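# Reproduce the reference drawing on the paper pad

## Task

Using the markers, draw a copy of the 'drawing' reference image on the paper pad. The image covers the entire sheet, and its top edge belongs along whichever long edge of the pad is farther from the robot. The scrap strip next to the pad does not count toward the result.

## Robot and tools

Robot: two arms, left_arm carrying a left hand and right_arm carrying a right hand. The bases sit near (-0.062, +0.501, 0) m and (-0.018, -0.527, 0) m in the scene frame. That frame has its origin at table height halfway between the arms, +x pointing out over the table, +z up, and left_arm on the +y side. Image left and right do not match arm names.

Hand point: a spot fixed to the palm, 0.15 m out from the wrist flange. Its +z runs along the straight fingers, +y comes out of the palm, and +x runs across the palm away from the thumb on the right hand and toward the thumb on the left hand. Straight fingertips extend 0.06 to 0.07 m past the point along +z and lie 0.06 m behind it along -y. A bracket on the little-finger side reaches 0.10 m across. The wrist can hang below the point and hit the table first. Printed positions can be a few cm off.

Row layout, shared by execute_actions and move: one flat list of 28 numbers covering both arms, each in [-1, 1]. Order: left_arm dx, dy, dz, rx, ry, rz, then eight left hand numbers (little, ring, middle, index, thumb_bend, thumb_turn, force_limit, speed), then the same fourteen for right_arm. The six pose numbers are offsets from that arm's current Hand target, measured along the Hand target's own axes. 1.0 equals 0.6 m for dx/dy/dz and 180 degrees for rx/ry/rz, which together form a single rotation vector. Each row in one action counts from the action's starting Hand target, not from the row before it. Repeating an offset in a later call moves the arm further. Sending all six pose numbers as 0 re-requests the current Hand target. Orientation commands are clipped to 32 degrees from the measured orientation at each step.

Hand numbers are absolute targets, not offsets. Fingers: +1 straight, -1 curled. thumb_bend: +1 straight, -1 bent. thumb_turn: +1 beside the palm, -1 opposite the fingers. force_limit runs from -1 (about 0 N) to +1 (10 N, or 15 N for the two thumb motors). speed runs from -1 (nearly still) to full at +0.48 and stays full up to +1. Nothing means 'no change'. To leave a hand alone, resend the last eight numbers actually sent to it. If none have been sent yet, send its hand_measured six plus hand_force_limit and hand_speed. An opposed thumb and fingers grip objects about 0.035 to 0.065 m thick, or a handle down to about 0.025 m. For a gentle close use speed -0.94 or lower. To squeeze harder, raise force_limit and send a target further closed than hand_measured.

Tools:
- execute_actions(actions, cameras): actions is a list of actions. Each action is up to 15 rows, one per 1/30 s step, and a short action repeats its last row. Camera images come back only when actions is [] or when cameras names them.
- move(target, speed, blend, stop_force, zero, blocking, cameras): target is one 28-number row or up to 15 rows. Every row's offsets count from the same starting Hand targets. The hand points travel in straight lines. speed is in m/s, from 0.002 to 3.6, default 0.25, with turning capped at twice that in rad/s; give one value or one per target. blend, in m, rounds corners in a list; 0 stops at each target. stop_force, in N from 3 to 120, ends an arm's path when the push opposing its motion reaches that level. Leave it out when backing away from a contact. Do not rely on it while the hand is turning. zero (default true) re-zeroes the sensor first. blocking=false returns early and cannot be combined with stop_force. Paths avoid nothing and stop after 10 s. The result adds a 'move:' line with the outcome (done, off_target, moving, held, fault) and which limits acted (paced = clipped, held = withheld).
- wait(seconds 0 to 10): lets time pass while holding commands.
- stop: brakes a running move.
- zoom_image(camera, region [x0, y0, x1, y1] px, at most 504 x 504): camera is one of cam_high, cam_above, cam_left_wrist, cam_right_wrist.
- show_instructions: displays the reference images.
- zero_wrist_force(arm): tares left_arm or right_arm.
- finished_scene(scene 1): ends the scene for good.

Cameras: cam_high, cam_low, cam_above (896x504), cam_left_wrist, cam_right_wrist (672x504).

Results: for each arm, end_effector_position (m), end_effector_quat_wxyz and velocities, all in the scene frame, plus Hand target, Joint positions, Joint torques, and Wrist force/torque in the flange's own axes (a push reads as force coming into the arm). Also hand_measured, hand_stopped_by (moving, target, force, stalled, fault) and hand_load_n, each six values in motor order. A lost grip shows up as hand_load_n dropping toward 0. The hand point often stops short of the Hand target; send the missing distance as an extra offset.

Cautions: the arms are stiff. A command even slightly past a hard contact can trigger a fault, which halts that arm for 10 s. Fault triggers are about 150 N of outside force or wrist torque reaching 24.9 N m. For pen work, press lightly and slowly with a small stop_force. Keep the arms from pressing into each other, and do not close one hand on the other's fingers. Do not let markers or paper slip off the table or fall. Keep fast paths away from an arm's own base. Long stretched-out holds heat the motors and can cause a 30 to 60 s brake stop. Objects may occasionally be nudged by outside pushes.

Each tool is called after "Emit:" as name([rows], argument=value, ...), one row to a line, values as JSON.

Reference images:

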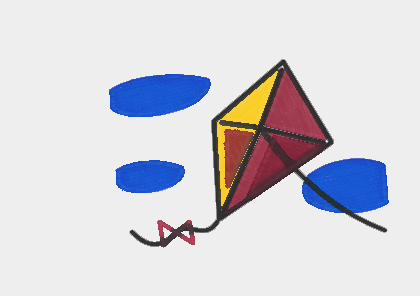

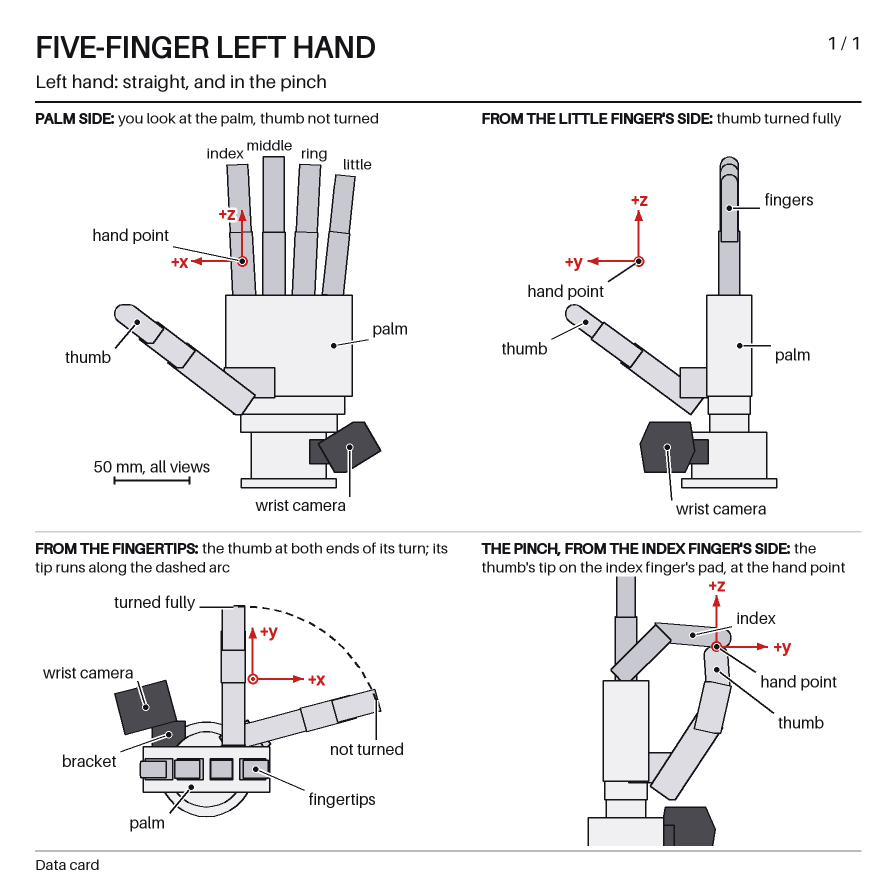

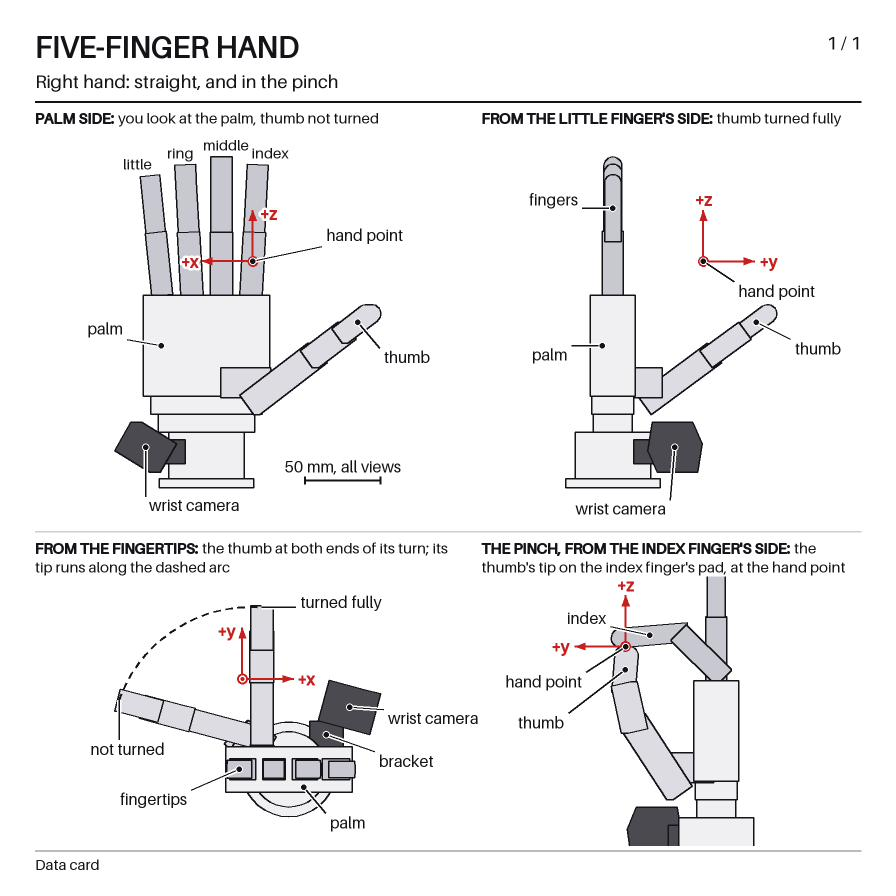

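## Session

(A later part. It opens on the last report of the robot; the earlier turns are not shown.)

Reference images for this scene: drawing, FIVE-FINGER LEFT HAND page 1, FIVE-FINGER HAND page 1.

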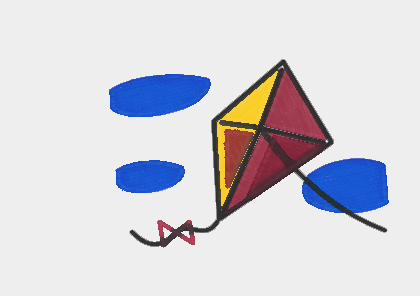

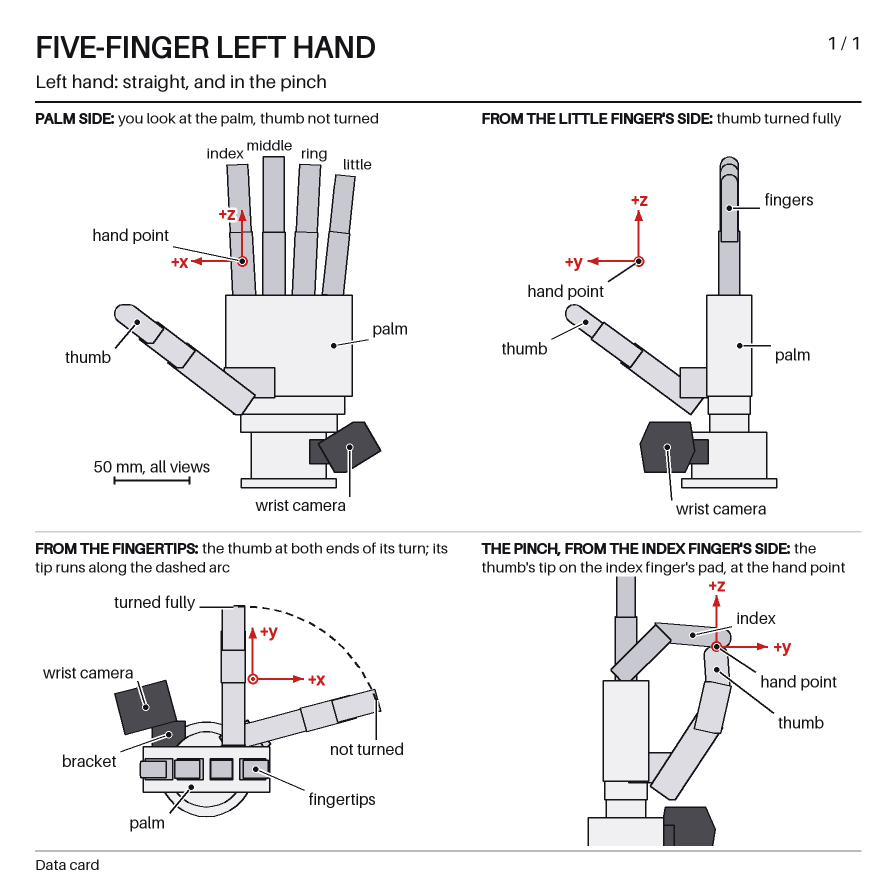

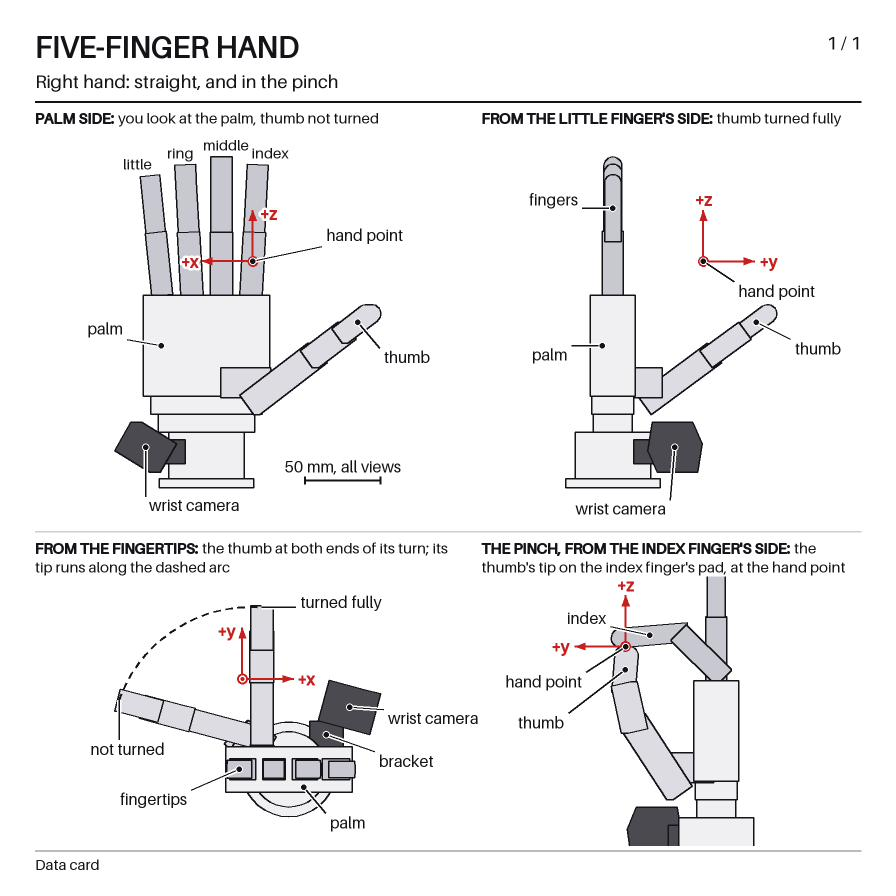

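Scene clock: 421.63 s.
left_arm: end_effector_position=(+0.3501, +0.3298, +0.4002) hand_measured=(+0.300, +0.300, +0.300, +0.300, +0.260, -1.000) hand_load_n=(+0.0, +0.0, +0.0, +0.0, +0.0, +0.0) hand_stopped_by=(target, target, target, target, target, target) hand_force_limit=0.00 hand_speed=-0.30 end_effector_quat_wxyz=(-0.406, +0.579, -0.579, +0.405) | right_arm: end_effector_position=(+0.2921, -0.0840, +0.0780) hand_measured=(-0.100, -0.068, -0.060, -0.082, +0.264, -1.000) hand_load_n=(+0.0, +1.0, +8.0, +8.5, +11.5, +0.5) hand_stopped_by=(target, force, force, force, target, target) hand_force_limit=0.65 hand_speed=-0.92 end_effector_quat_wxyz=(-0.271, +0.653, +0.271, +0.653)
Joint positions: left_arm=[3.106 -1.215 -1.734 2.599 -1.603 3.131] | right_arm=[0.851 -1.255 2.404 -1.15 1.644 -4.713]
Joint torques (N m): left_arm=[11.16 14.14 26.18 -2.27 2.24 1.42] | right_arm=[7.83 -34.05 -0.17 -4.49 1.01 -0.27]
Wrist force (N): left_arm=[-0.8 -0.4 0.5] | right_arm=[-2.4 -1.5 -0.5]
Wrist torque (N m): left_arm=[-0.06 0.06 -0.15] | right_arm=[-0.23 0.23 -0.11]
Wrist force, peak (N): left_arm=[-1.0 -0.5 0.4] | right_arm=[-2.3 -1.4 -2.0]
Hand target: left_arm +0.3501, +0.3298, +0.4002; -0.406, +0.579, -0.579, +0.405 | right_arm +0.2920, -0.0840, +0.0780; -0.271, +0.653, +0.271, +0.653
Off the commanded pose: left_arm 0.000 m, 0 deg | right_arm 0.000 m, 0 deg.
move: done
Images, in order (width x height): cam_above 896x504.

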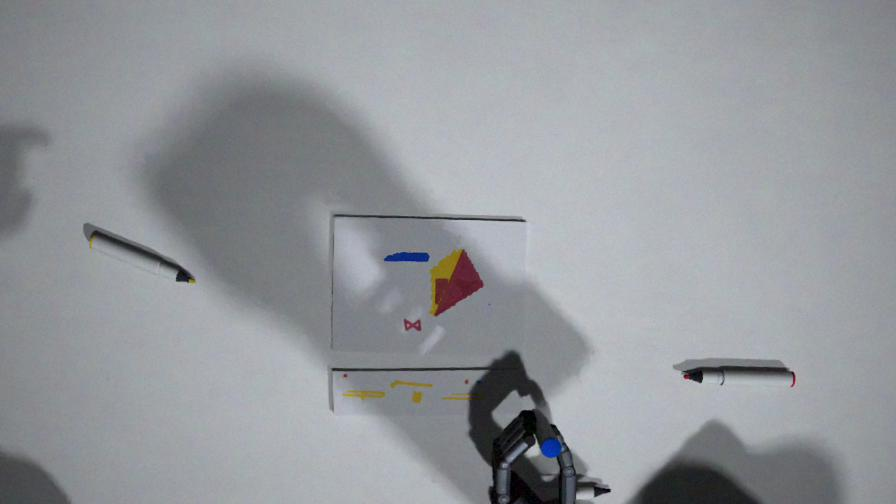

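Emit:
move(target=[0,0,0,0,0,0,0.3,0.3,0.3,0.3,0.26,-1,0,-0.3,-0.03,0,0.35,0,0,0,-0.1,-0.1,-0.4,-0.35,0.26,-1,0.65,-0.92], speed=0.25)

Emit:
move([
  [0,0,0,0,0,0,0.3,0.3,0.3,0.3,0.26,-1,0,-0.3,0,-0.029923,0.025867,0,0,0,-0.1,-0.1,-0.4,-0.35,0.26,-1,0.65,-0.92],
  [0,0,0,0,0,0,0.3,0.3,0.3,0.3,0.26,-1,0,-0.3,-0.0163,-0.029923,0.025867,0,0,0,-0.1,-0.1,-0.4,-0.35,0.26,-1,0.65,-0.92],
  [0,0,0,0,0,0,0.3,0.3,0.3,0.3,0.26,-1,0,-0.3,-0.0163,0.024170,-0.022914,0,0,0,-0.1,-0.1,-0.4,-0.35,0.26,-1,0.65,-0.92],
  [0,0,0,0,0,0,0.3,0.3,0.3,0.3,0.26,-1,0,-0.3,-0.0163,0.018228,-0.022026,0,0,0,-0.1,-0.1,-0.4,-0.35,0.26,-1,0.65,-0.92],
  [0,0,0,0,0,0,0.3,0.3,0.3,0.3,0.26,-1,0,-0.3,-0.0163,-0.032156,0.023410,0,0,0,-0.1,-0.1,-0.4,-0.35,0.26,-1,0.65,-0.92],
  [0,0,0,0,0,0,0.3,0.3,0.3,0.3,0.26,-1,0,-0.3,-0.0163,-0.034388,0.020953,0,0,0,-0.1,-0.1,-0.4,-0.35,0.26,-1,0.65,-0.92],
  [0,0,0,0,0,0,0.3,0.3,0.3,0.3,0.26,-1,0,-0.3,-0.0163,0.007959,-0.017236,0,0,0,-0.1,-0.1,-0.4,-0.35,0.26,-1,0.65,-0.92],
  [0,0,0,0,0,0,0.3,0.3,0.3,0.3,0.26,-1,0,-0.3,-0.0163,-0.004782,-0.010215,0,0,0,-0.1,-0.1,-0.4,-0.35,0.26,-1,0.65,-0.92],
  [0,0,0,0,0,0,0.3,0.3,0.3,0.3,0.26,-1,0,-0.3,-0.0163,-0.036620,0.018496,0,0,0,-0.1,-0.1,-0.4,-0.35,0.26,-1,0.65,-0.92],
  [0,0,0,0,0,0,0.3,0.3,0.3,0.3,0.26,-1,0,-0.3,-0.0163,-0.038853,0.016040,0,0,0,-0.1,-0.1,-0.4,-0.35,0.26,-1,0.65,-0.92],
  [0,0,0,0,0,0,0.3,0.3,0.3,0.3,0.26,-1,0,-0.3,-0.0163,-0.017525,-0.003193,0,0,0,-0.1,-0.1,-0.4,-0.35,0.26,-1,0.65,-0.92],
  [0,0,0,0,0,0,0.3,0.3,0.3,0.3,0.26,-1,0,-0.3,-0.0163,-0.029429,0.004748,0,0,0,-0.1,-0.1,-0.4,-0.35,0.26,-1,0.65,-0.92],
  [0,0,0,0,0,0,0.3,0.3,0.3,0.3,0.26,-1,0,-0.3,-0.0163,-0.038702,0.013111,0,0,0,-0.1,-0.1,-0.4,-0.35,0.26,-1,0.65,-0.92],
  [0,0,0,0,0,0,0.3,0.3,0.3,0.3,0.26,-1,0,-0.3,0,-0.038702,0.013111,0,0,0,-0.1,-0.1,-0.4,-0.35,0.26,-1,0.65,-0.92],
  [0,0,0,0,0,0,0.3,0.3,0.3,0.3,0.26,-1,0,-0.3,0,0,0,0,0,0,-0.1,-0.1,-0.4,-0.35,0.26,-1,0.65,-0.92],
], speed=[0.12,0.04,0.07,0.07,0.07,0.07,0.07,0.07,0.07,0.07,0.07,0.07,0.07,0.08,0.12])

Emit:
move(target=[0,0,0,0,0,0,0.3,0.3,0.3,0.3,0.26,-1,0,-0.3,0.03,0,-0.35,0,0,0,-0.1,-0.1,-0.4,-0.35,0.26,-1,0.65,-0.92], speed=0.25, cameras=["cam_above"])

Emit:
zoom_image(camera="cam_above", region=[370, 235, 450, 315])

Scene clock: 425.23 s.
left_arm: end_effector_position=(+0.3501, +0.3298, +0.4002) hand_measured=(+0.300, +0.300, +0.300, +0.300, +0.260, -1.000) hand_load_n=(-0.5, +0.0, +0.0, +0.0, +0.0, +0.0) hand_stopped_by=(target, target, target, target, target, target) hand_force_limit=0.00 hand_speed=-0.30 end_effector_quat_wxyz=(-0.406, +0.579, -0.579, +0.405) | right_arm: end_effector_position=(+0.4405, +0.0645, +0.0601) hand_measured=(-0.100, -0.068, -0.060, -0.082, +0.264, -1.000) hand_load_n=(+0.0, +1.0, +8.0, +8.0, +11.5, +1.0) hand_stopped_by=(target, force, force, force, target, target) hand_force_limit=0.65 hand_speed=-0.92 end_effector_quat_wxyz=(-0.270, +0.653, +0.271, +0.653)
Joint positions: left_arm=[3.106 -1.215 -1.734 2.599 -1.603 3.131] | right_arm=[0.82 -0.919 1.831 -0.911 1.613 -4.713]
Joint torques (N m): left_arm=[10.64 13.74 26.5 -2.28 2.18 1.38] | right_arm=[7.36 -36.22 -25.09 1.13 0.99 -0.14]
Wrist force (N): left_arm=[-0.7 -0.2 0.2] | right_arm=[-2.1 -1.2 -1.0]
Wrist torque (N m): left_arm=[0.00 0.04 -0.14] | right_arm=[-0.15 0.20 -0.09]
Wrist force, peak (N): left_arm=[-1.2 -0.2 0.3] | right_arm=[-2.3 -1.2 -2.0]
Hand target: left_arm +0.3501, +0.3298, +0.4002; -0.406, +0.579, -0.579, +0.405 | right_arm +0.4405, +0.0645, +0.0600; -0.271, +0.653, +0.271, +0.653
Off the commanded pose: left_arm 0.000 m, 0 deg | right_arm 0.000 m, 0 deg.
move: done

Scene clock: 433.27 s.
left_arm: end_effector_position=(+0.3501, +0.3298, +0.4002) hand_measured=(+0.300, +0.300, +0.300, +0.300, +0.260, -1.000) hand_load_n=(+0.0, +0.0, +0.0, +0.0, +0.0, +0.0) hand_stopped_by=(target, target, target, target, target, target) hand_force_limit=0.00 hand_speed=-0.30 end_effector_quat_wxyz=(-0.406, +0.579, -0.579, +0.405) | right_arm: end_effector_position=(+0.4405, +0.0646, +0.0600) hand_measured=(-0.100, -0.068, -0.060, -0.082, +0.264, -1.000) hand_load_n=(+0.0, +0.5, +8.0, +8.0, +11.5, +0.5) hand_stopped_by=(target, force, force, force, target, target) hand_force_limit=0.65 hand_speed=-0.92 end_effector_quat_wxyz=(-0.271, +0.653, +0.271, +0.653)
Joint positions: left_arm=[3.106 -1.215 -1.734 2.599 -1.603 3.131] | right_arm=[0.821 -0.919 1.83 -0.911 1.614 -4.713]
Joint torques (N m): left_arm=[10.81 13.22 26.6 -2.22 2.07 1.29] | right_arm=[-7.13 -49.94 -5.84 -4.41 -1.46 -1.57]
Wrist force (N): left_arm=[-0.5 -0.4 0.3] | right_arm=[-2.1 -1.2 -1.0]
Wrist torque (N m): left_arm=[-0.03 0.02 -0.13] | right_arm=[-0.16 0.20 -0.08]
Wrist force, peak (N): left_arm=[-1.1 -0.4 0.6] | right_arm=[-2.1 -2.4 -0.5]
Hand target: left_arm +0.3501, +0.3298, +0.4002; -0.406, +0.579, -0.579, +0.405 | right_arm +0.4405, +0.0645, +0.0600; -0.271, +0.653, +0.271, +0.653
Off the commanded pose: left_arm 0.000 m, 0 deg | right_arm 0.000 m, 0 deg.
move: done

Scene clock: 434.73 s.
left_arm: end_effector_position=(+0.3501, +0.3298, +0.4002) hand_measured=(+0.300, +0.300, +0.300, +0.300, +0.260, -1.000) hand_load_n=(+0.0, +0.0, -0.5, +0.0, +0.0, +0.0) hand_stopped_by=(target, target, target, target, target, target) hand_force_limit=0.00 hand_speed=-0.30 end_effector_quat_wxyz=(-0.406, +0.579, -0.579, +0.405) | right_arm: end_effector_position=(+0.2921, -0.0840, +0.0780) hand_measured=(-0.100, -0.068, -0.060, -0.082, +0.264, -1.000) hand_load_n=(+0.0, +1.0, +8.0, +8.5, +11.5, +0.5) hand_stopped_by=(target, force, force, force, target, target) hand_force_limit=0.65 hand_speed=-0.92 end_effector_quat_wxyz=(-0.271, +0.653, +0.271, +0.653)
Joint positions: left_arm=[3.106 -1.215 -1.734 2.599 -1.603 3.131] | right_arm=[0.851 -1.255 2.404 -1.15 1.644 -4.713]
Joint torques (N m): left_arm=[10.73 12.66 25.64 -2.33 2.2 1.2] | right_arm=[7.81 -31.37 -1.24 -4.48 0.86 -0.34]
Wrist force (N): left_arm=[-0.6 -0.1 0.4] | right_arm=[-2.1 -1.3 -0.8]
Wrist torque (N m): left_arm=[-0.01 0.04 -0.14] | right_arm=[-0.17 0.20 -0.09]
Wrist force, peak (N): left_arm=[-0.8 -0.7 0.3] | right_arm=[-2.2 -1.4 -1.9]
Hand target: left_arm +0.3501, +0.3298, +0.4002; -0.406, +0.579, -0.579, +0.405 | right_arm +0.2920, -0.0840, +0.0780; -0.271, +0.653, +0.271, +0.653
Off the commanded pose: left_arm 0.000 m, 0 deg | right_arm 0.000 m, 0 deg.
move: done
Images, in order (width x height): cam_above 896x504.

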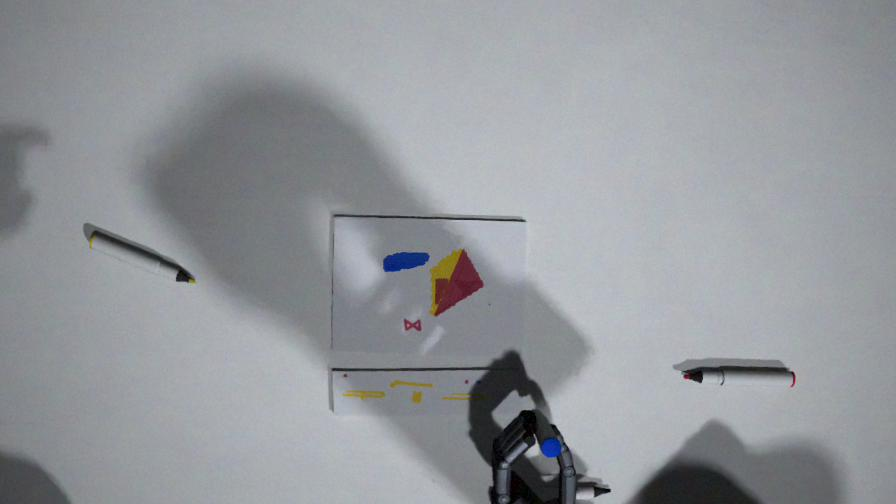

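Scaled by 6.300 from the camera's 896x504 image, which has a finer 1280x720 frame.

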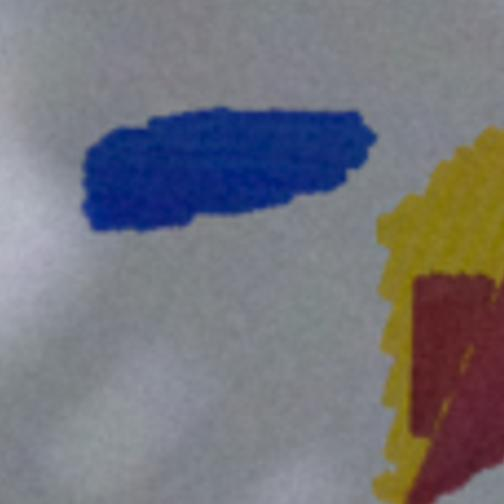

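Emit:
move(target=[0,0,0,0,0,0,0.3,0.3,0.3,0.3,0.26,-1,0,-0.3,-0.03,-0.050830,0.306439,0,0,0,-0.1,-0.1,-0.4,-0.35,0.26,-1,0.65,-0.92], speed=0.25)

Emit:
move([
  [0,0,0,0,0,0,0.3,0.3,0.3,0.3,0.26,-1,0,-0.3,0,-0.005049,0.017963,0,0,0,-0.1,-0.1,-0.4,-0.35,0.26,-1,0.65,-0.92],
  [0,0,0,0,0,0,0.3,0.3,0.3,0.3,0.26,-1,0,-0.3,-0.0163,-0.005049,0.017963,0,0,0,-0.1,-0.1,-0.4,-0.35,0.26,-1,0.65,-0.92],
  [0,0,0,0,0,0,0.3,0.3,0.3,0.3,0.26,-1,0,-0.3,-0.0163,0.015970,-0.000993,0,0,0,-0.1,-0.1,-0.4,-0.35,0.26,-1,0.65,-0.92],
  [0,0,0,0,0,0,0.3,0.3,0.3,0.3,0.26,-1,0,-0.3,-0.0163,0.020538,-0.009581,0,0,0,-0.1,-0.1,-0.4,-0.35,0.26,-1,0.65,-0.92],
  [0,0,0,0,0,0,0.3,0.3,0.3,0.3,0.26,-1,0,-0.3,-0.0163,-0.013463,0.021082,0,0,0,-0.1,-0.1,-0.4,-0.35,0.26,-1,0.65,-0.92],
  [0,0,0,0,0,0,0.3,0.3,0.3,0.3,0.26,-1,0,-0.3,-0.0163,-0.017241,0.020018,0,0,0,-0.1,-0.1,-0.4,-0.35,0.26,-1,0.65,-0.92],
  [0,0,0,0,0,0,0.3,0.3,0.3,0.3,0.26,-1,0,-0.3,-0.0163,0.021705,-0.015104,0,0,0,-0.1,-0.1,-0.4,-0.35,0.26,-1,0.65,-0.92],
  [0,0,0,0,0,0,0.3,0.3,0.3,0.3,0.26,-1,0,-0.3,-0.0163,0.020092,-0.018119,0,0,0,-0.1,-0.1,-0.4,-0.35,0.26,-1,0.65,-0.92],
  [0,0,0,0,0,0,0.3,0.3,0.3,0.3,0.26,-1,0,-0.3,-0.0163,-0.019473,0.017561,0,0,0,-0.1,-0.1,-0.4,-0.35,0.26,-1,0.65,-0.92],
  [0,0,0,0,0,0,0.3,0.3,0.3,0.3,0.26,-1,0,-0.3,-0.0163,-0.021705,0.015104,0,0,0,-0.1,-0.1,-0.4,-0.35,0.26,-1,0.65,-0.92],
  [0,0,0,0,0,0,0.3,0.3,0.3,0.3,0.26,-1,0,-0.3,-0.0163,0.016932,-0.019740,0,0,0,-0.1,-0.1,-0.4,-0.35,0.26,-1,0.65,-0.92],
  [0,0,0,0,0,0,0.3,0.3,0.3,0.3,0.26,-1,0,-0.3,0,0.016932,-0.019740,0,0,0,-0.1,-0.1,-0.4,-0.35,0.26,-1,0.65,-0.92],
  [0,0,0,0,0,0,0.3,0.3,0.3,0.3,0.26,-1,0,-0.3,0,0,0,0,0,0,-0.1,-0.1,-0.4,-0.35,0.26,-1,0.65,-0.92],
], speed=[0.1,0.04,0.07,0.07,0.07,0.07,0.07,0.07,0.07,0.07,0.07,0.08,0.12])

Emit:
move([
  [0,0,0,0,0,0,0.3,0.3,0.3,0.3,0.26,-1,0,-0.3,0,0.010990,-0.018852,0,0,0,-0.1,-0.1,-0.4,-0.35,0.26,-1,0.65,-0.92],
  [0,0,0,0,0,0,0.3,0.3,0.3,0.3,0.26,-1,0,-0.3,-0.0163,0.010990,-0.018852,0,0,0,-0.1,-0.1,-0.4,-0.35,0.26,-1,0.65,-0.92],
  [0,0,0,0,0,0,0.3,0.3,0.3,0.3,0.26,-1,0,-0.3,-0.0163,-0.023938,0.012647,0,0,0,-0.1,-0.1,-0.4,-0.35,0.26,-1,0.65,-0.92],
  [0,0,0,0,0,0,0.3,0.3,0.3,0.3,0.26,-1,0,-0.3,-0.0163,-0.025861,0.009913,0,0,0,-0.1,-0.1,-0.4,-0.35,0.26,-1,0.65,-0.92],
  [0,0,0,0,0,0,0.3,0.3,0.3,0.3,0.26,-1,0,-0.3,-0.0163,0.002576,-0.015733,0,0,0,-0.1,-0.1,-0.4,-0.35,0.26,-1,0.65,-0.92],
  [0,0,0,0,0,0,0.3,0.3,0.3,0.3,0.26,-1,0,-0.3,-0.0163,-0.008372,-0.009213,0,0,0,-0.1,-0.1,-0.4,-0.35,0.26,-1,0.65,-0.92],
  [0,0,0,0,0,0,0.3,0.3,0.3,0.3,0.26,-1,0,-0.3,-0.0163,-0.025682,0.006397,0,0,0,-0.1,-0.1,-0.4,-0.35,0.26,-1,0.65,-0.92],
  [0,0,0,0,0,0,0.3,0.3,0.3,0.3,0.26,-1,0,-0.3,0,-0.025682,0.006397,0,0,0,-0.1,-0.1,-0.4,-0.35,0.26,-1,0.65,-0.92],
  [0,0,0,0,0,0,0.3,0.3,0.3,0.3,0.26,-1,0,-0.3,0,0,0,0,0,0,-0.1,-0.1,-0.4,-0.35,0.26,-1,0.65,-0.92],
], speed=[0.12,0.04,0.07,0.07,0.07,0.07,0.07,0.08,0.12])

Emit:
move(target=[0,0,0,0,0,0,0.3,0.3,0.3,0.3,0.26,-1,0,-0.3,0,0.114968,-0.114855,0,0,0,-0.1,-0.1,-0.4,-0.35,0.26,-1,0.65,-0.92], speed=0.2)

Emit:
move([
  [0,0,0,0,0,0,0.3,0.3,0.3,0.3,0.26,-1,0,-0.3,0,0.009685,0.018086,0,0,0,-0.1,-0.1,-0.4,-0.35,0.26,-1,0.65,-0.92],
  [0,0,0,0,0,0,0.3,0.3,0.3,0.3,0.26,-1,0,-0.3,-0.0165,0.009685,0.018086,0,0,0,-0.1,-0.1,-0.4,-0.35,0.26,-1,0.65,-0.92],
  [0,0,0,0,0,0,0.3,0.3,0.3,0.3,0.26,-1,0,-0.3,-0.0165,0.031940,-0.001984,0,0,0,-0.1,-0.1,-0.4,-0.35,0.26,-1,0.65,-0.92],
  [0,0,0,0,0,0,0.3,0.3,0.3,0.3,0.26,-1,0,-0.3,-0.0165,0.034963,-0.009180,0,0,0,-0.1,-0.1,-0.4,-0.35,0.26,-1,0.65,-0.92],
  [0,0,0,0,0,0,0.3,0.3,0.3,0.3,0.26,-1,0,-0.3,-0.0165,-0.001202,0.023434,0,0,0,-0.1,-0.1,-0.4,-0.35,0.26,-1,0.65,-0.92],
  [0,0,0,0,0,0,0.3,0.3,0.3,0.3,0.26,-1,0,-0.3,-0.0165,-0.008689,0.025716,0,0,0,-0.1,-0.1,-0.4,-0.35,0.26,-1,0.65,-0.92],
  [0,0,0,0,0,0,0.3,0.3,0.3,0.3,0.26,-1,0,-0.3,-0.0165,0.033040,-0.011916,0,0,0,-0.1,-0.1,-0.4,-0.35,0.26,-1,0.65,-0.92],
  [0,0,0,0,0,0,0.3,0.3,0.3,0.3,0.26,-1,0,-0.3,-0.0165,0.030807,-0.014373,0,0,0,-0.1,-0.1,-0.4,-0.35,0.26,-1,0.65,-0.92],
  [0,0,0,0,0,0,0.3,0.3,0.3,0.3,0.26,-1,0,-0.3,-0.0165,-0.013704,0.025768,0,0,0,-0.1,-0.1,-0.4,-0.35,0.26,-1,0.65,-0.92],
  [0,0,0,0,0,0,0.3,0.3,0.3,0.3,0.26,-1,0,-0.3,-0.0165,-0.017481,0.024705,0,0,0,-0.1,-0.1,-0.4,-0.35,0.26,-1,0.65,-0.92],
  [0,0,0,0,0,0,0.3,0.3,0.3,0.3,0.26,-1,0,-0.3,-0.0165,0.028575,-0.016829,0,0,0,-0.1,-0.1,-0.4,-0.35,0.26,-1,0.65,-0.92],
  [0,0,0,0,0,0,0.3,0.3,0.3,0.3,0.26,-1,0,-0.3,0,0.028575,-0.016829,0,0,0,-0.1,-0.1,-0.4,-0.35,0.26,-1,0.65,-0.92],
  [0,0,0,0,0,0,0.3,0.3,0.3,0.3,0.26,-1,0,-0.3,0,0,0,0,0,0,-0.1,-0.1,-0.4,-0.35,0.26,-1,0.65,-0.92],
], speed=[0.1,0.04,0.07,0.07,0.07,0.07,0.07,0.07,0.07,0.07,0.07,0.08,0.12])

Emit:
move(target=[0,0,0,0,0,0,0.3,0.3,0.3,0.3,0.26,-1,0,-0.3,0.03,0,-0.25,0,0,0,-0.1,-0.1,-0.4,-0.35,0.26,-1,0.65,-0.92], speed=0.25, cameras=["cam_above"])

Emit:
zoom_image(camera="cam_above", region=[330, 215, 530, 355])

Scene clock: 440.83 s.
left_arm: end_effector_position=(+0.3501, +0.3298, +0.4002) hand_measured=(+0.300, +0.300, +0.300, +0.300, +0.260, -1.000) hand_load_n=(+0.0, +0.0, +0.0, +0.0, +0.0, +0.0) hand_stopped_by=(target, target, target, target, target, target) hand_force_limit=0.00 hand_speed=-0.30 end_effector_quat_wxyz=(-0.406, +0.579, -0.579, +0.405) | right_arm: end_effector_position=(+0.4005, +0.0676, +0.0600) hand_measured=(-0.100, -0.068, -0.060, -0.082, +0.264, -1.000) hand_load_n=(+0.0, +1.0, +8.0, +8.0, +11.5, +0.5) hand_stopped_by=(target, force, force, force, target, target) hand_force_limit=0.65 hand_speed=-0.92 end_effector_quat_wxyz=(-0.270, +0.653, +0.271, +0.653)
Joint positions: left_arm=[3.106 -1.215 -1.734 2.599 -1.603 3.131] | right_arm=[0.886 -0.941 1.877 -0.935 1.68 -4.713]
Joint torques (N m): left_arm=[10.75 12.93 25.35 -2.19 2.04 1.26] | right_arm=[8.59 -33.41 -24.59 1.19 0.93 0.32]
Wrist force (N): left_arm=[-0.7 -0.3 0.1] | right_arm=[-2.1 -1.5 -0.9]
Wrist torque (N m): left_arm=[-0.01 0.04 -0.14] | right_arm=[-0.21 0.21 -0.09]
Wrist force, peak (N): left_arm=[-0.6 -1.0 0.2] | right_arm=[-2.1 -1.0 -2.1]
Hand target: left_arm +0.3501, +0.3298, +0.4002; -0.406, +0.579, -0.579, +0.405 | right_arm +0.4005, +0.0676, +0.0600; -0.271, +0.653, +0.271, +0.653
Off the commanded pose: left_arm 0.000 m, 0 deg | right_arm 0.000 m, 0 deg.
move: done

Scene clock: 447.50 s.
left_arm: end_effector_position=(+0.3501, +0.3298, +0.4002) hand_measured=(+0.300, +0.300, +0.300, +0.300, +0.260, -1.000) hand_load_n=(+0.0, +0.0, +0.0, +0.0, +0.0, +0.0) hand_stopped_by=(target, target, target, target, target, target) hand_force_limit=0.00 hand_speed=-0.30 end_effector_quat_wxyz=(-0.406, +0.579, -0.579, +0.405) | right_arm: end_effector_position=(+0.4005, +0.0675, +0.0600) hand_measured=(-0.100, -0.068, -0.060, -0.082, +0.264, -1.000) hand_load_n=(+0.0, +1.0, +8.0, +8.5, +11.5, +0.5) hand_stopped_by=(target, force, force, force, target, target) hand_force_limit=0.65 hand_speed=-0.92 end_effector_quat_wxyz=(-0.271, +0.653, +0.271, +0.653)
Joint positions: left_arm=[3.106 -1.215 -1.734 2.599 -1.603 3.131] | right_arm=[0.886 -0.941 1.877 -0.935 1.679 -4.713]
Joint torques (N m): left_arm=[10.85 11.66 25.85 -2.13 2.12 1.11] | right_arm=[7.46 -34.05 -24.77 1.13 0.9 -0.56]
Wrist force (N): left_arm=[-0.3 -0.4 0.3] | right_arm=[-2.1 -1.3 -0.9]
Wrist torque (N m): left_arm=[-0.04 -0.01 -0.11] | right_arm=[-0.18 0.20 -0.09]
Wrist force, peak (N): left_arm=[-1.0 -0.6 0.4] | right_arm=[-2.6 -1.3 -1.0]
Hand target: left_arm +0.3501, +0.3298, +0.4002; -0.406, +0.579, -0.579, +0.405 | right_arm +0.4005, +0.0676, +0.0600; -0.271, +0.653, +0.271, +0.653
Off the commanded pose: left_arm 0.000 m, 0 deg | right_arm 0.000 m, 0 deg.
move: done

Scene clock: 452.07 s.
left_arm: end_effector_position=(+0.3501, +0.3298, +0.4002) hand_measured=(+0.300, +0.300, +0.300, +0.300, +0.260, -1.000) hand_load_n=(+0.0, -0.5, +0.0, +0.0, +0.5, +0.0) hand_stopped_by=(target, target, target, target, target, target) hand_force_limit=0.00 hand_speed=-0.30 end_effector_quat_wxyz=(-0.406, +0.579, -0.579, +0.405) | right_arm: end_effector_position=(+0.4004, +0.0676, +0.0600) hand_measured=(-0.100, -0.068, -0.060, -0.082, +0.264, -1.000) hand_load_n=(+0.0, +1.0, +8.5, +8.0, +11.5, +0.5) hand_stopped_by=(target, force, force, force, target, target) hand_force_limit=0.65 hand_speed=-0.92 end_effector_quat_wxyz=(-0.271, +0.653, +0.271, +0.653)
Joint positions: left_arm=[3.106 -1.215 -1.734 2.599 -1.603 3.131] | right_arm=[0.887 -0.941 1.876 -0.935 1.68 -4.713]
Joint torques (N m): left_arm=[9.82 11.74 25.89 -2.16 2.08 1.14] | right_arm=[-7.83 -49 -4.42 -4.6 -1.33 -1.25]
Wrist force (N): left_arm=[-0.6 -0.2 0.2] | right_arm=[-2.0 -1.4 -0.8]
Wrist torque (N m): left_arm=[-0.01 0.03 -0.14] | right_arm=[-0.20 0.19 -0.09]
Wrist force, peak (N): left_arm=[-0.9 -0.6 0.3] | right_arm=[-2.0 -2.3 -0.6]
Hand target: left_arm +0.3501, +0.3298, +0.4002; -0.406, +0.579, -0.579, +0.405 | right_arm +0.4005, +0.0676, +0.0600; -0.271, +0.653, +0.271, +0.653
Off the commanded pose: left_arm 0.000 m, 0 deg | right_arm 0.000 m, 0 deg.
move: done

Scene clock: 453.13 s.
left_arm: end_effector_position=(+0.3501, +0.3298, +0.4002) hand_measured=(+0.300, +0.300, +0.300, +0.300, +0.260, -1.000) hand_load_n=(+0.0, -0.5, +0.0, +0.0, +0.0, +0.5) hand_stopped_by=(target, target, target, target, target, target) hand_force_limit=0.00 hand_speed=-0.30 end_effector_quat_wxyz=(-0.406, +0.579, -0.579, +0.405) | right_arm: end_effector_position=(+0.4005, -0.0299, +0.0601) hand_measured=(-0.100, -0.068, -0.060, -0.082, +0.264, -1.000) hand_load_n=(+0.0, +1.0, +8.5, +8.5, +11.5, +1.0) hand_stopped_by=(target, force, force, force, target, target) hand_force_limit=0.65 hand_speed=-0.92 end_effector_quat_wxyz=(-0.270, +0.653, +0.271, +0.653)
Joint positions: left_arm=[3.106 -1.215 -1.734 2.599 -1.603 3.131] | right_arm=[0.734 -1.069 2.143 -1.073 1.527 -4.713]
Joint torques (N m): left_arm=[10.51 11.42 25.99 -2.14 2.1 1.11] | right_arm=[-7.52 -41.41 -1.98 -4.57 -2.12 -0.23]
Wrist force (N): left_arm=[-0.8 -0.3 0.2] | right_arm=[-2.2 -1.2 -0.7]
Wrist torque (N m): left_arm=[-0.02 0.06 -0.15] | right_arm=[-0.17 0.21 -0.09]
Wrist force, peak (N): left_arm=[-0.9 -0.5 0.3] | right_arm=[-2.3 -2.4 -0.3]
Hand target: left_arm +0.3501, +0.3298, +0.4002; -0.406, +0.579, -0.579, +0.405 | right_arm +0.4005, -0.0299, +0.0601; -0.271, +0.653, +0.271, +0.653
Off the commanded pose: left_arm 0.000 m, 0 deg | right_arm 0.000 m, 0 deg.
move: done

Scene clock: 460.07 s.
left_arm: end_effector_position=(+0.3501, +0.3298, +0.4002) hand_measured=(+0.300, +0.300, +0.300, +0.300, +0.260, -1.000) hand_load_n=(+0.0, +0.0, +0.0, +0.0, +0.0, +0.0) hand_stopped_by=(target, target, target, target, target, target) hand_force_limit=0.00 hand_speed=-0.30 end_effector_quat_wxyz=(-0.406, +0.579, -0.579, +0.405) | right_arm: end_effector_position=(+0.4005, -0.0300, +0.0601) hand_measured=(-0.100, -0.068, -0.060, -0.082, +0.264, -1.000) hand_load_n=(+0.0, +1.0, +8.0, +8.5, +11.0, +1.0) hand_stopped_by=(target, force, force, force, target, target) hand_force_limit=0.65 hand_speed=-0.92 end_effector_quat_wxyz=(-0.271, +0.653, +0.271, +0.653)
Joint positions: left_arm=[3.106 -1.215 -1.734 2.599 -1.603 3.131] | right_arm=[0.734 -1.07 2.143 -1.073 1.527 -4.713]
Joint torques (N m): left_arm=[10.82 11.03 25.78 -2.09 2 1.14] | right_arm=[7.6 -27.12 -22.26 1.06 1.17 0.78]
Wrist force (N): left_arm=[-0.9 -0.6 0.3] | right_arm=[-2.2 -1.2 -0.8]
Wrist torque (N m): left_arm=[-0.06 0.07 -0.14] | right_arm=[-0.16 0.21 -0.09]
Wrist force, peak (N): left_arm=[-1.0 -0.8 0.3] | right_arm=[-2.7 -1.3 -0.8]
Hand target: left_arm +0.3501, +0.3298, +0.4002; -0.406, +0.579, -0.579, +0.405 | right_arm +0.4005, -0.0299, +0.0601; -0.271, +0.653, +0.271, +0.653
Off the commanded pose: left_arm 0.000 m, 0 deg | right_arm 0.000 m, 0 deg.
move: done

Scene clock: 461.30 s.
left_arm: end_effector_position=(+0.3501, +0.3298, +0.4002) hand_measured=(+0.300, +0.300, +0.300, +0.300, +0.260, -1.000) hand_load_n=(+0.0, +0.0, +0.5, +0.0, +0.0, +0.0) hand_stopped_by=(target, target, target, target, target, target) hand_force_limit=0.00 hand_speed=-0.30 end_effector_quat_wxyz=(-0.406, +0.579, -0.579, +0.405) | right_arm: end_effector_position=(+0.2945, -0.1360, +0.0780) hand_measured=(-0.100, -0.068, -0.060, -0.082, +0.264, -1.000) hand_load_n=(+0.0, +1.0, +8.0, +8.5, +11.5, +0.5) hand_stopped_by=(target, force, force, force, target, target) hand_force_limit=0.65 hand_speed=-0.92 end_effector_quat_wxyz=(-0.270, +0.653, +0.271, +0.653)
Joint positions: left_arm=[3.106 -1.215 -1.734 2.599 -1.603 3.131] | right_arm=[0.706 -1.334 2.545 -1.211 1.499 -4.713]
Joint torques (N m): left_arm=[10.28 11.26 26.03 -2.01 1.99 1.14] | right_arm=[-7.78 -26.63 0.54 1.09 -1.55 0.35]
Wrist force (N): left_arm=[-0.7 -0.4 0.2] | right_arm=[-1.9 -1.4 -0.7]
Wrist torque (N m): left_arm=[-0.03 0.04 -0.14] | right_arm=[-0.20 0.17 -0.07]
Wrist force, peak (N): left_arm=[-1.0 -0.5 0.3] | right_arm=[-1.9 -1.5 -2.1]
Hand target: left_arm +0.3501, +0.3298, +0.4002; -0.406, +0.579, -0.579, +0.405 | right_arm +0.2945, -0.1360, +0.0780; -0.271, +0.653, +0.271, +0.653
Off the commanded pose: left_arm 0.000 m, 0 deg | right_arm 0.000 m, 0 deg.
move: done
Images, in order (width x height): cam_above 896x504.

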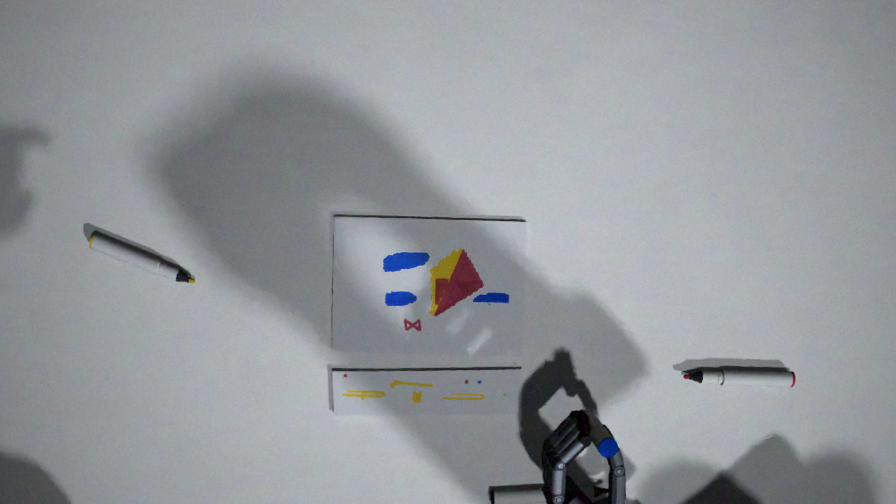

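Scaled by 2.520 from the camera's 896x504 image, which has a finer 1280x720 frame.

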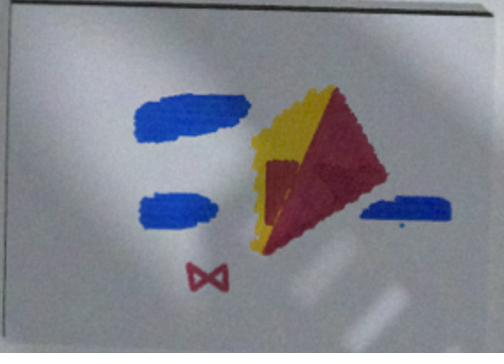

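Emit:
move(target=[0,0,0,0,0,0,0.3,0.3,0.3,0.3,0.26,-1,0,-0.3,-0.03,0,0.25,0,0,0,-0.1,-0.1,-0.4,-0.35,0.26,-1,0.65,-0.92], speed=0.25)

Emit:
move([
  [0,0,0,0,0,0,0.3,0.3,0.3,0.3,0.26,-1,0,-0.3,0,0.026651,-0.019564,0,0,0,-0.1,-0.1,-0.4,-0.35,0.26,-1,0.65,-0.92],
  [0,0,0,0,0,0,0.3,0.3,0.3,0.3,0.26,-1,0,-0.3,-0.0165,0.026651,-0.019564,0,0,0,-0.1,-0.1,-0.4,-0.35,0.26,-1,0.65,-0.92],
  [0,0,0,0,0,0,0.3,0.3,0.3,0.3,0.26,-1,0,-0.3,-0.0165,-0.020951,0.023363,0,0,0,-0.1,-0.1,-0.4,-0.35,0.26,-1,0.65,-0.92],
  [0,0,0,0,0,0,0.3,0.3,0.3,0.3,0.26,-1,0,-0.3,-0.0165,-0.024110,0.021743,0,0,0,-0.1,-0.1,-0.4,-0.35,0.26,-1,0.65,-0.92],
  [0,0,0,0,0,0,0.3,0.3,0.3,0.3,0.26,-1,0,-0.3,-0.0165,0.024419,-0.022021,0,0,0,-0.1,-0.1,-0.4,-0.35,0.26,-1,0.65,-0.92],
  [0,0,0,0,0,0,0.3,0.3,0.3,0.3,0.26,-1,0,-0.3,-0.0165,0.022496,-0.024757,0,0,0,-0.1,-0.1,-0.4,-0.35,0.26,-1,0.65,-0.92],
  [0,0,0,0,0,0,0.3,0.3,0.3,0.3,0.26,-1,0,-0.3,-0.0165,-0.026651,0.019564,0,0,0,-0.1,-0.1,-0.4,-0.35,0.26,-1,0.65,-0.92],
  [0,0,0,0,0,0,0.3,0.3,0.3,0.3,0.26,-1,0,-0.3,-0.0165,-0.028266,0.016550,0,0,0,-0.1,-0.1,-0.4,-0.35,0.26,-1,0.65,-0.92],
  [0,0,0,0,0,0,0.3,0.3,0.3,0.3,0.26,-1,0,-0.3,-0.0165,0.020263,-0.027214,0,0,0,-0.1,-0.1,-0.4,-0.35,0.26,-1,0.65,-0.92],
  [0,0,0,0,0,0,0.3,0.3,0.3,0.3,0.26,-1,0,-0.3,-0.0165,0.018031,-0.029670,0,0,0,-0.1,-0.1,-0.4,-0.35,0.26,-1,0.65,-0.92],
  [0,0,0,0,0,0,0.3,0.3,0.3,0.3,0.26,-1,0,-0.3,-0.0165,-0.029261,0.012979,0,0,0,-0.1,-0.1,-0.4,-0.35,0.26,-1,0.65,-0.92],
  [0,0,0,0,0,0,0.3,0.3,0.3,0.3,0.26,-1,0,-0.3,0,-0.029261,0.012979,0,0,0,-0.1,-0.1,-0.4,-0.35,0.26,-1,0.65,-0.92],
  [0,0,0,0,0,0,0.3,0.3,0.3,0.3,0.26,-1,0,-0.3,0,0,0,0,0,0,-0.1,-0.1,-0.4,-0.35,0.26,-1,0.65,-0.92],
], speed=[0.1,0.04,0.07,0.07,0.07,0.07,0.07,0.07,0.07,0.07,0.07,0.08,0.12])

Emit:
move([
  [0,0,0,0,0,0,0.3,0.3,0.3,0.3,0.26,-1,0,-0.3,0,-0.029640,0.008849,0,0,0,-0.1,-0.1,-0.4,-0.35,0.26,-1,0.65,-0.92],
  [0,0,0,0,0,0,0.3,0.3,0.3,0.3,0.26,-1,0,-0.3,-0.0165,-0.029640,0.008849,0,0,0,-0.1,-0.1,-0.4,-0.35,0.26,-1,0.65,-0.92],
  [0,0,0,0,0,0,0.3,0.3,0.3,0.3,0.26,-1,0,-0.3,-0.0165,0.015798,-0.032127,0,0,0,-0.1,-0.1,-0.4,-0.35,0.26,-1,0.65,-0.92],
  [0,0,0,0,0,0,0.3,0.3,0.3,0.3,0.26,-1,0,-0.3,-0.0165,0.006148,-0.027894,0,0,0,-0.1,-0.1,-0.4,-0.35,0.26,-1,0.65,-0.92],
  [0,0,0,0,0,0,0.3,0.3,0.3,0.3,0.26,-1,0,-0.3,-0.0165,-0.028472,0.003326,0,0,0,-0.1,-0.1,-0.4,-0.35,0.26,-1,0.65,-0.92],
  [0,0,0,0,0,0,0.3,0.3,0.3,0.3,0.26,-1,0,-0.3,-0.0165,-0.025758,-0.003591,0,0,0,-0.1,-0.1,-0.4,-0.35,0.26,-1,0.65,-0.92],
  [0,0,0,0,0,0,0.3,0.3,0.3,0.3,0.26,-1,0,-0.3,-0.0165,-0.009067,-0.018644,0,0,0,-0.1,-0.1,-0.4,-0.35,0.26,-1,0.65,-0.92],
  [0,0,0,0,0,0,0.3,0.3,0.3,0.3,0.26,-1,0,-0.3,0,-0.009067,-0.018644,0,0,0,-0.1,-0.1,-0.4,-0.35,0.26,-1,0.65,-0.92],
  [0,0,0,0,0,0,0.3,0.3,0.3,0.3,0.26,-1,0,-0.3,0.03,0,-0.25,0,0,0,-0.1,-0.1,-0.4,-0.35,0.26,-1,0.65,-0.92],
], speed=[0.12,0.04,0.07,0.07,0.07,0.07,0.07,0.08,0.25], cameras=["cam_above"])

Emit:
zoom_image(camera="cam_above", region=[330, 215, 530, 355])

Scene clock: 464.60 s.
left_arm: end_effector_position=(+0.3501, +0.3298, +0.4002) hand_measured=(+0.300, +0.300, +0.300, +0.300, +0.260, -1.000) hand_load_n=(+0.0, +0.0, +0.0, +0.0, +0.0, +0.0) hand_stopped_by=(target, target, target, target, target, target) hand_force_limit=0.00 hand_speed=-0.30 end_effector_quat_wxyz=(-0.406, +0.579, -0.579, +0.405) | right_arm: end_effector_position=(+0.4005, -0.0300, +0.0601) hand_measured=(-0.100, -0.068, -0.060, -0.082, +0.264, -1.000) hand_load_n=(+0.0, +1.0, +8.5, +8.5, +11.5, +0.5) hand_stopped_by=(target, force, force, force, target, target) hand_force_limit=0.65 hand_speed=-0.92 end_effector_quat_wxyz=(-0.271, +0.653, +0.271, +0.653)
Joint positions: left_arm=[3.106 -1.215 -1.734 2.599 -1.603 3.131] | right_arm=[0.734 -1.07 2.143 -1.073 1.527 -4.713]
Joint torques (N m): left_arm=[11.29 10.77 25.38 -2.14 1.91 1.04] | right_arm=[8.16 -28.31 -23.7 1.02 1.1 -1.71]
Wrist force (N): left_arm=[-0.4 -0.5 0.3] | right_arm=[-2.2 -1.4 -0.9]
Wrist torque (N m): left_arm=[-0.05 -0.01 -0.12] | right_arm=[-0.19 0.21 -0.09]
Wrist force, peak (N): left_arm=[-0.9 -0.7 0.4] | right_arm=[-2.1 -1.6 -2.0]
Hand target: left_arm +0.3501, +0.3298, +0.4002; -0.406, +0.579, -0.579, +0.405 | right_arm +0.4005, -0.0299, +0.0601; -0.271, +0.653, +0.271, +0.653
Off the commanded pose: left_arm 0.000 m, 0 deg | right_arm 0.000 m, 0 deg.
move: done

Scene clock: 472.03 s.
left_arm: end_effector_position=(+0.3501, +0.3298, +0.4002) hand_measured=(+0.300, +0.300, +0.300, +0.300, +0.260, -1.000) hand_load_n=(+0.0, +0.0, +0.0, +0.0, +0.0, +0.0) hand_stopped_by=(target, target, target, target, target, target) hand_force_limit=0.00 hand_speed=-0.30 end_effector_quat_wxyz=(-0.406, +0.579, -0.579, +0.405) | right_arm: end_effector_position=(+0.4005, -0.0299, +0.0601) hand_measured=(-0.100, -0.068, -0.060, -0.082, +0.264, -1.000) hand_load_n=(+0.0, +1.0, +8.0, +8.0, +11.5, +0.5) hand_stopped_by=(target, force, force, force, target, target) hand_force_limit=0.65 hand_speed=-0.92 end_effector_quat_wxyz=(-0.271, +0.653, +0.271, +0.653)
Joint positions: left_arm=[3.106 -1.215 -1.734 2.599 -1.603 3.131] | right_arm=[0.734 -1.07 2.143 -1.073 1.527 -4.713]
Joint torques (N m): left_arm=[10.66 10.37 25.77 -2.01 1.99 1.01] | right_arm=[-7.44 -40.46 -1.93 -4.35 -1.45 -1.71]
Wrist force (N): left_arm=[-0.8 -0.1 0.2] | right_arm=[-2.2 -1.3 -0.6]
Wrist torque (N m): left_arm=[0.01 0.05 -0.15] | right_arm=[-0.20 0.21 -0.09]
Wrist force, peak (N): left_arm=[-1.1 -0.6 0.2] | right_arm=[-2.5 -1.4 -0.9]
Hand target: left_arm +0.3501, +0.3298, +0.4002; -0.406, +0.579, -0.579, +0.405 | right_arm +0.4005, -0.0299, +0.0601; -0.271, +0.653, +0.271, +0.653
Off the commanded pose: left_arm 0.000 m, 0 deg | right_arm 0.000 m, 0 deg.
move: done

Scene clock: 477.40 s.
left_arm: end_effector_position=(+0.3501, +0.3298, +0.4002) hand_measured=(+0.300, +0.300, +0.300, +0.300, +0.260, -1.000) hand_load_n=(+0.0, +0.0, +0.0, +0.0, +0.0, +0.0) hand_stopped_by=(target, target, target, target, target, target) hand_force_limit=0.00 hand_speed=-0.30 end_effector_quat_wxyz=(-0.406, +0.579, -0.579, +0.405) | right_arm: end_effector_position=(+0.2945, -0.1360, +0.0780) hand_measured=(-0.100, -0.068, -0.060, -0.082, +0.264, -1.000) hand_load_n=(+0.0, +1.0, +8.0, +8.5, +11.0, +1.0) hand_stopped_by=(target, force, force, force, target, target) hand_force_limit=0.65 hand_speed=-0.92 end_effector_quat_wxyz=(-0.270, +0.653, +0.271, +0.653)
Joint positions: left_arm=[3.106 -1.215 -1.734 2.599 -1.603 3.131] | right_arm=[0.706 -1.334 2.545 -1.211 1.499 -4.713]
Joint torques (N m): left_arm=[11.11 10.12 25.86 -2.12 1.97 0.95] | right_arm=[-7.29 -27.89 1.29 1.01 -1.47 0.94]
Wrist force (N): left_arm=[-0.5 -0.3 0.6] | right_arm=[-2.1 -1.4 -0.8]
Wrist torque (N m): left_arm=[-0.04 0.03 -0.13] | right_arm=[-0.20 0.20 -0.08]
Wrist force, peak (N): left_arm=[-0.8 -0.5 0.6] | right_arm=[-2.1 -1.4 -2.3]
Hand target: left_arm +0.3501, +0.3298, +0.4002; -0.406, +0.579, -0.579, +0.405 | right_arm +0.2945, -0.1360, +0.0780; -0.271, +0.653, +0.271, +0.653
Off the commanded pose: left_arm 0.000 m, 0 deg | right_arm 0.000 m, 0 deg.
move: done
Images, in order (width x height): cam_above 896x504.

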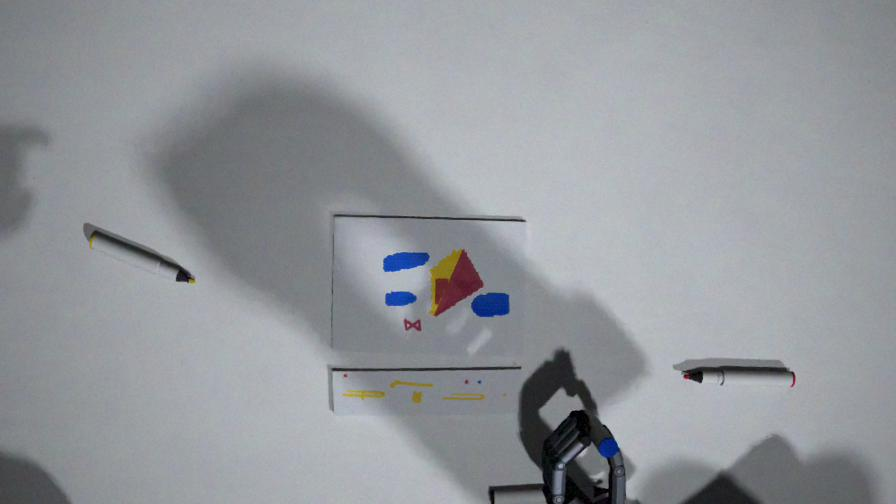

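Scaled by 2.520 from the camera's 896x504 image, which has a finer 1280x720 frame.

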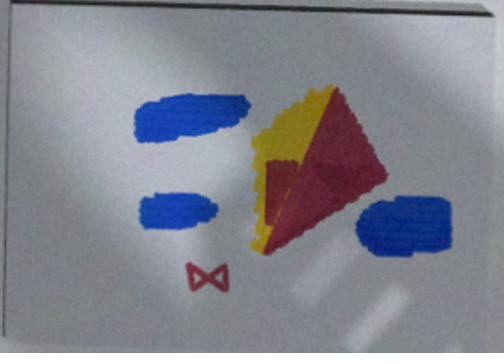

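Emit:
move([
  [0,0,0,0,0,0,0.3,0.3,0.3,0.3,0.26,-1,0,-0.3,0.1333,0.05,0,0,0,0,-0.1,-0.1,-0.4,-0.35,0.26,-1,0.65,-0.92],
  [0,0,0,0,0,0,0.3,0.3,0.3,0.3,0.26,-1,0,-0.3,0.1,0.38832,0.00177,-0.2808,0.1131,0.5102,-0.1,-0.1,-0.4,-0.35,0.26,-1,0.65,-0.92],
], speed=[0.25,0.35], blend=[0.03,0], cameras=["cam_above","cam_low"])

Scene clock: 482.00 s.
left_arm: end_effector_position=(+0.3501, +0.3298, +0.4002) hand_measured=(+0.300, +0.300, +0.300, +0.300, +0.260, -1.000) hand_load_n=(+0.0, +0.0, +0.0, +0.0, +0.0, +0.0) hand_stopped_by=(target, target, target, target, target, target) hand_force_limit=0.00 hand_speed=-0.30 end_effector_quat_wxyz=(-0.406, +0.579, -0.579, +0.405) | right_arm: end_effector_position=(+0.4600, -0.3000, +0.1381) hand_measured=(-0.100, -0.068, -0.060, -0.082, +0.264, -1.000) hand_load_n=(+0.0, +1.0, +8.0, +8.0, +11.5, +0.5) hand_stopped_by=(target, force, force, force, target, target) hand_force_limit=0.65 hand_speed=-0.92 end_effector_quat_wxyz=(-0.406, +0.579, -0.579, +0.406)
Joint positions: left_arm=[3.106 -1.215 -1.734 2.599 -1.603 3.131] | right_arm=[0.215 -1.557 2.134 -0.22 1.78 -3.065]
Joint torques (N m): left_arm=[10.71 9.25 25.97 -2 1.88 0.83] | right_arm=[-7.35 -12.4 -28.3 2.13 -1.43 1.75]
Wrist force (N): left_arm=[-0.7 -0.6 0.4] | right_arm=[-0.1 0.3 -0.2]
Wrist torque (N m): left_arm=[-0.08 0.05 -0.13] | right_arm=[0.10 -0.03 -0.08]
Wrist force, peak (N): left_arm=[-1.1 -0.4 0.3] | right_arm=[-3.3 -1.9 -0.7]
Hand target: left_arm +0.3501, +0.3298, +0.4002; -0.406, +0.579, -0.579, +0.405 | right_arm +0.4600, -0.3000, +0.1381; -0.406, +0.579, -0.579, +0.406
Off the commanded pose: left_arm 0.000 m, 0 deg | right_arm 0.000 m, 0 deg.
move: done
Images, in order (width x height): cam_low 896x504, cam_above 896x504.

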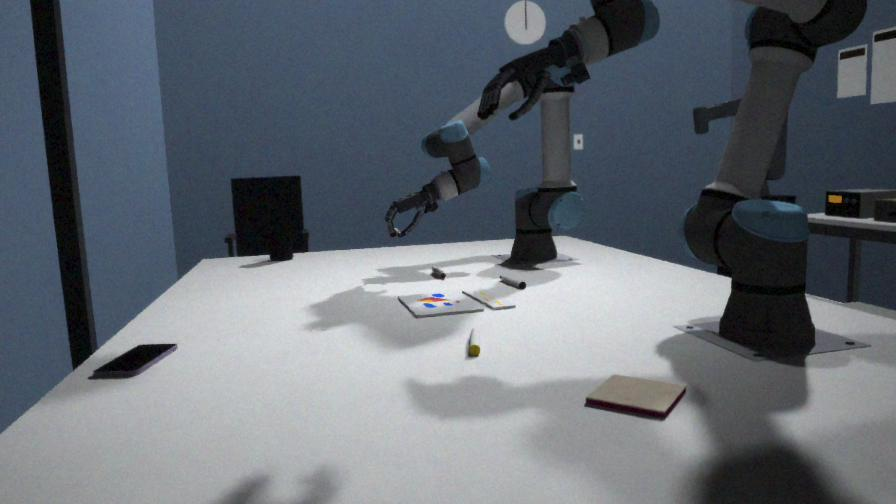

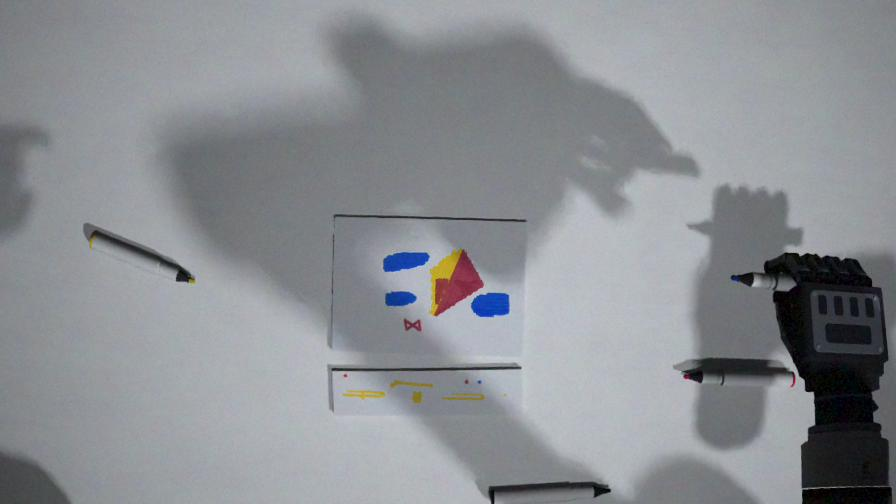

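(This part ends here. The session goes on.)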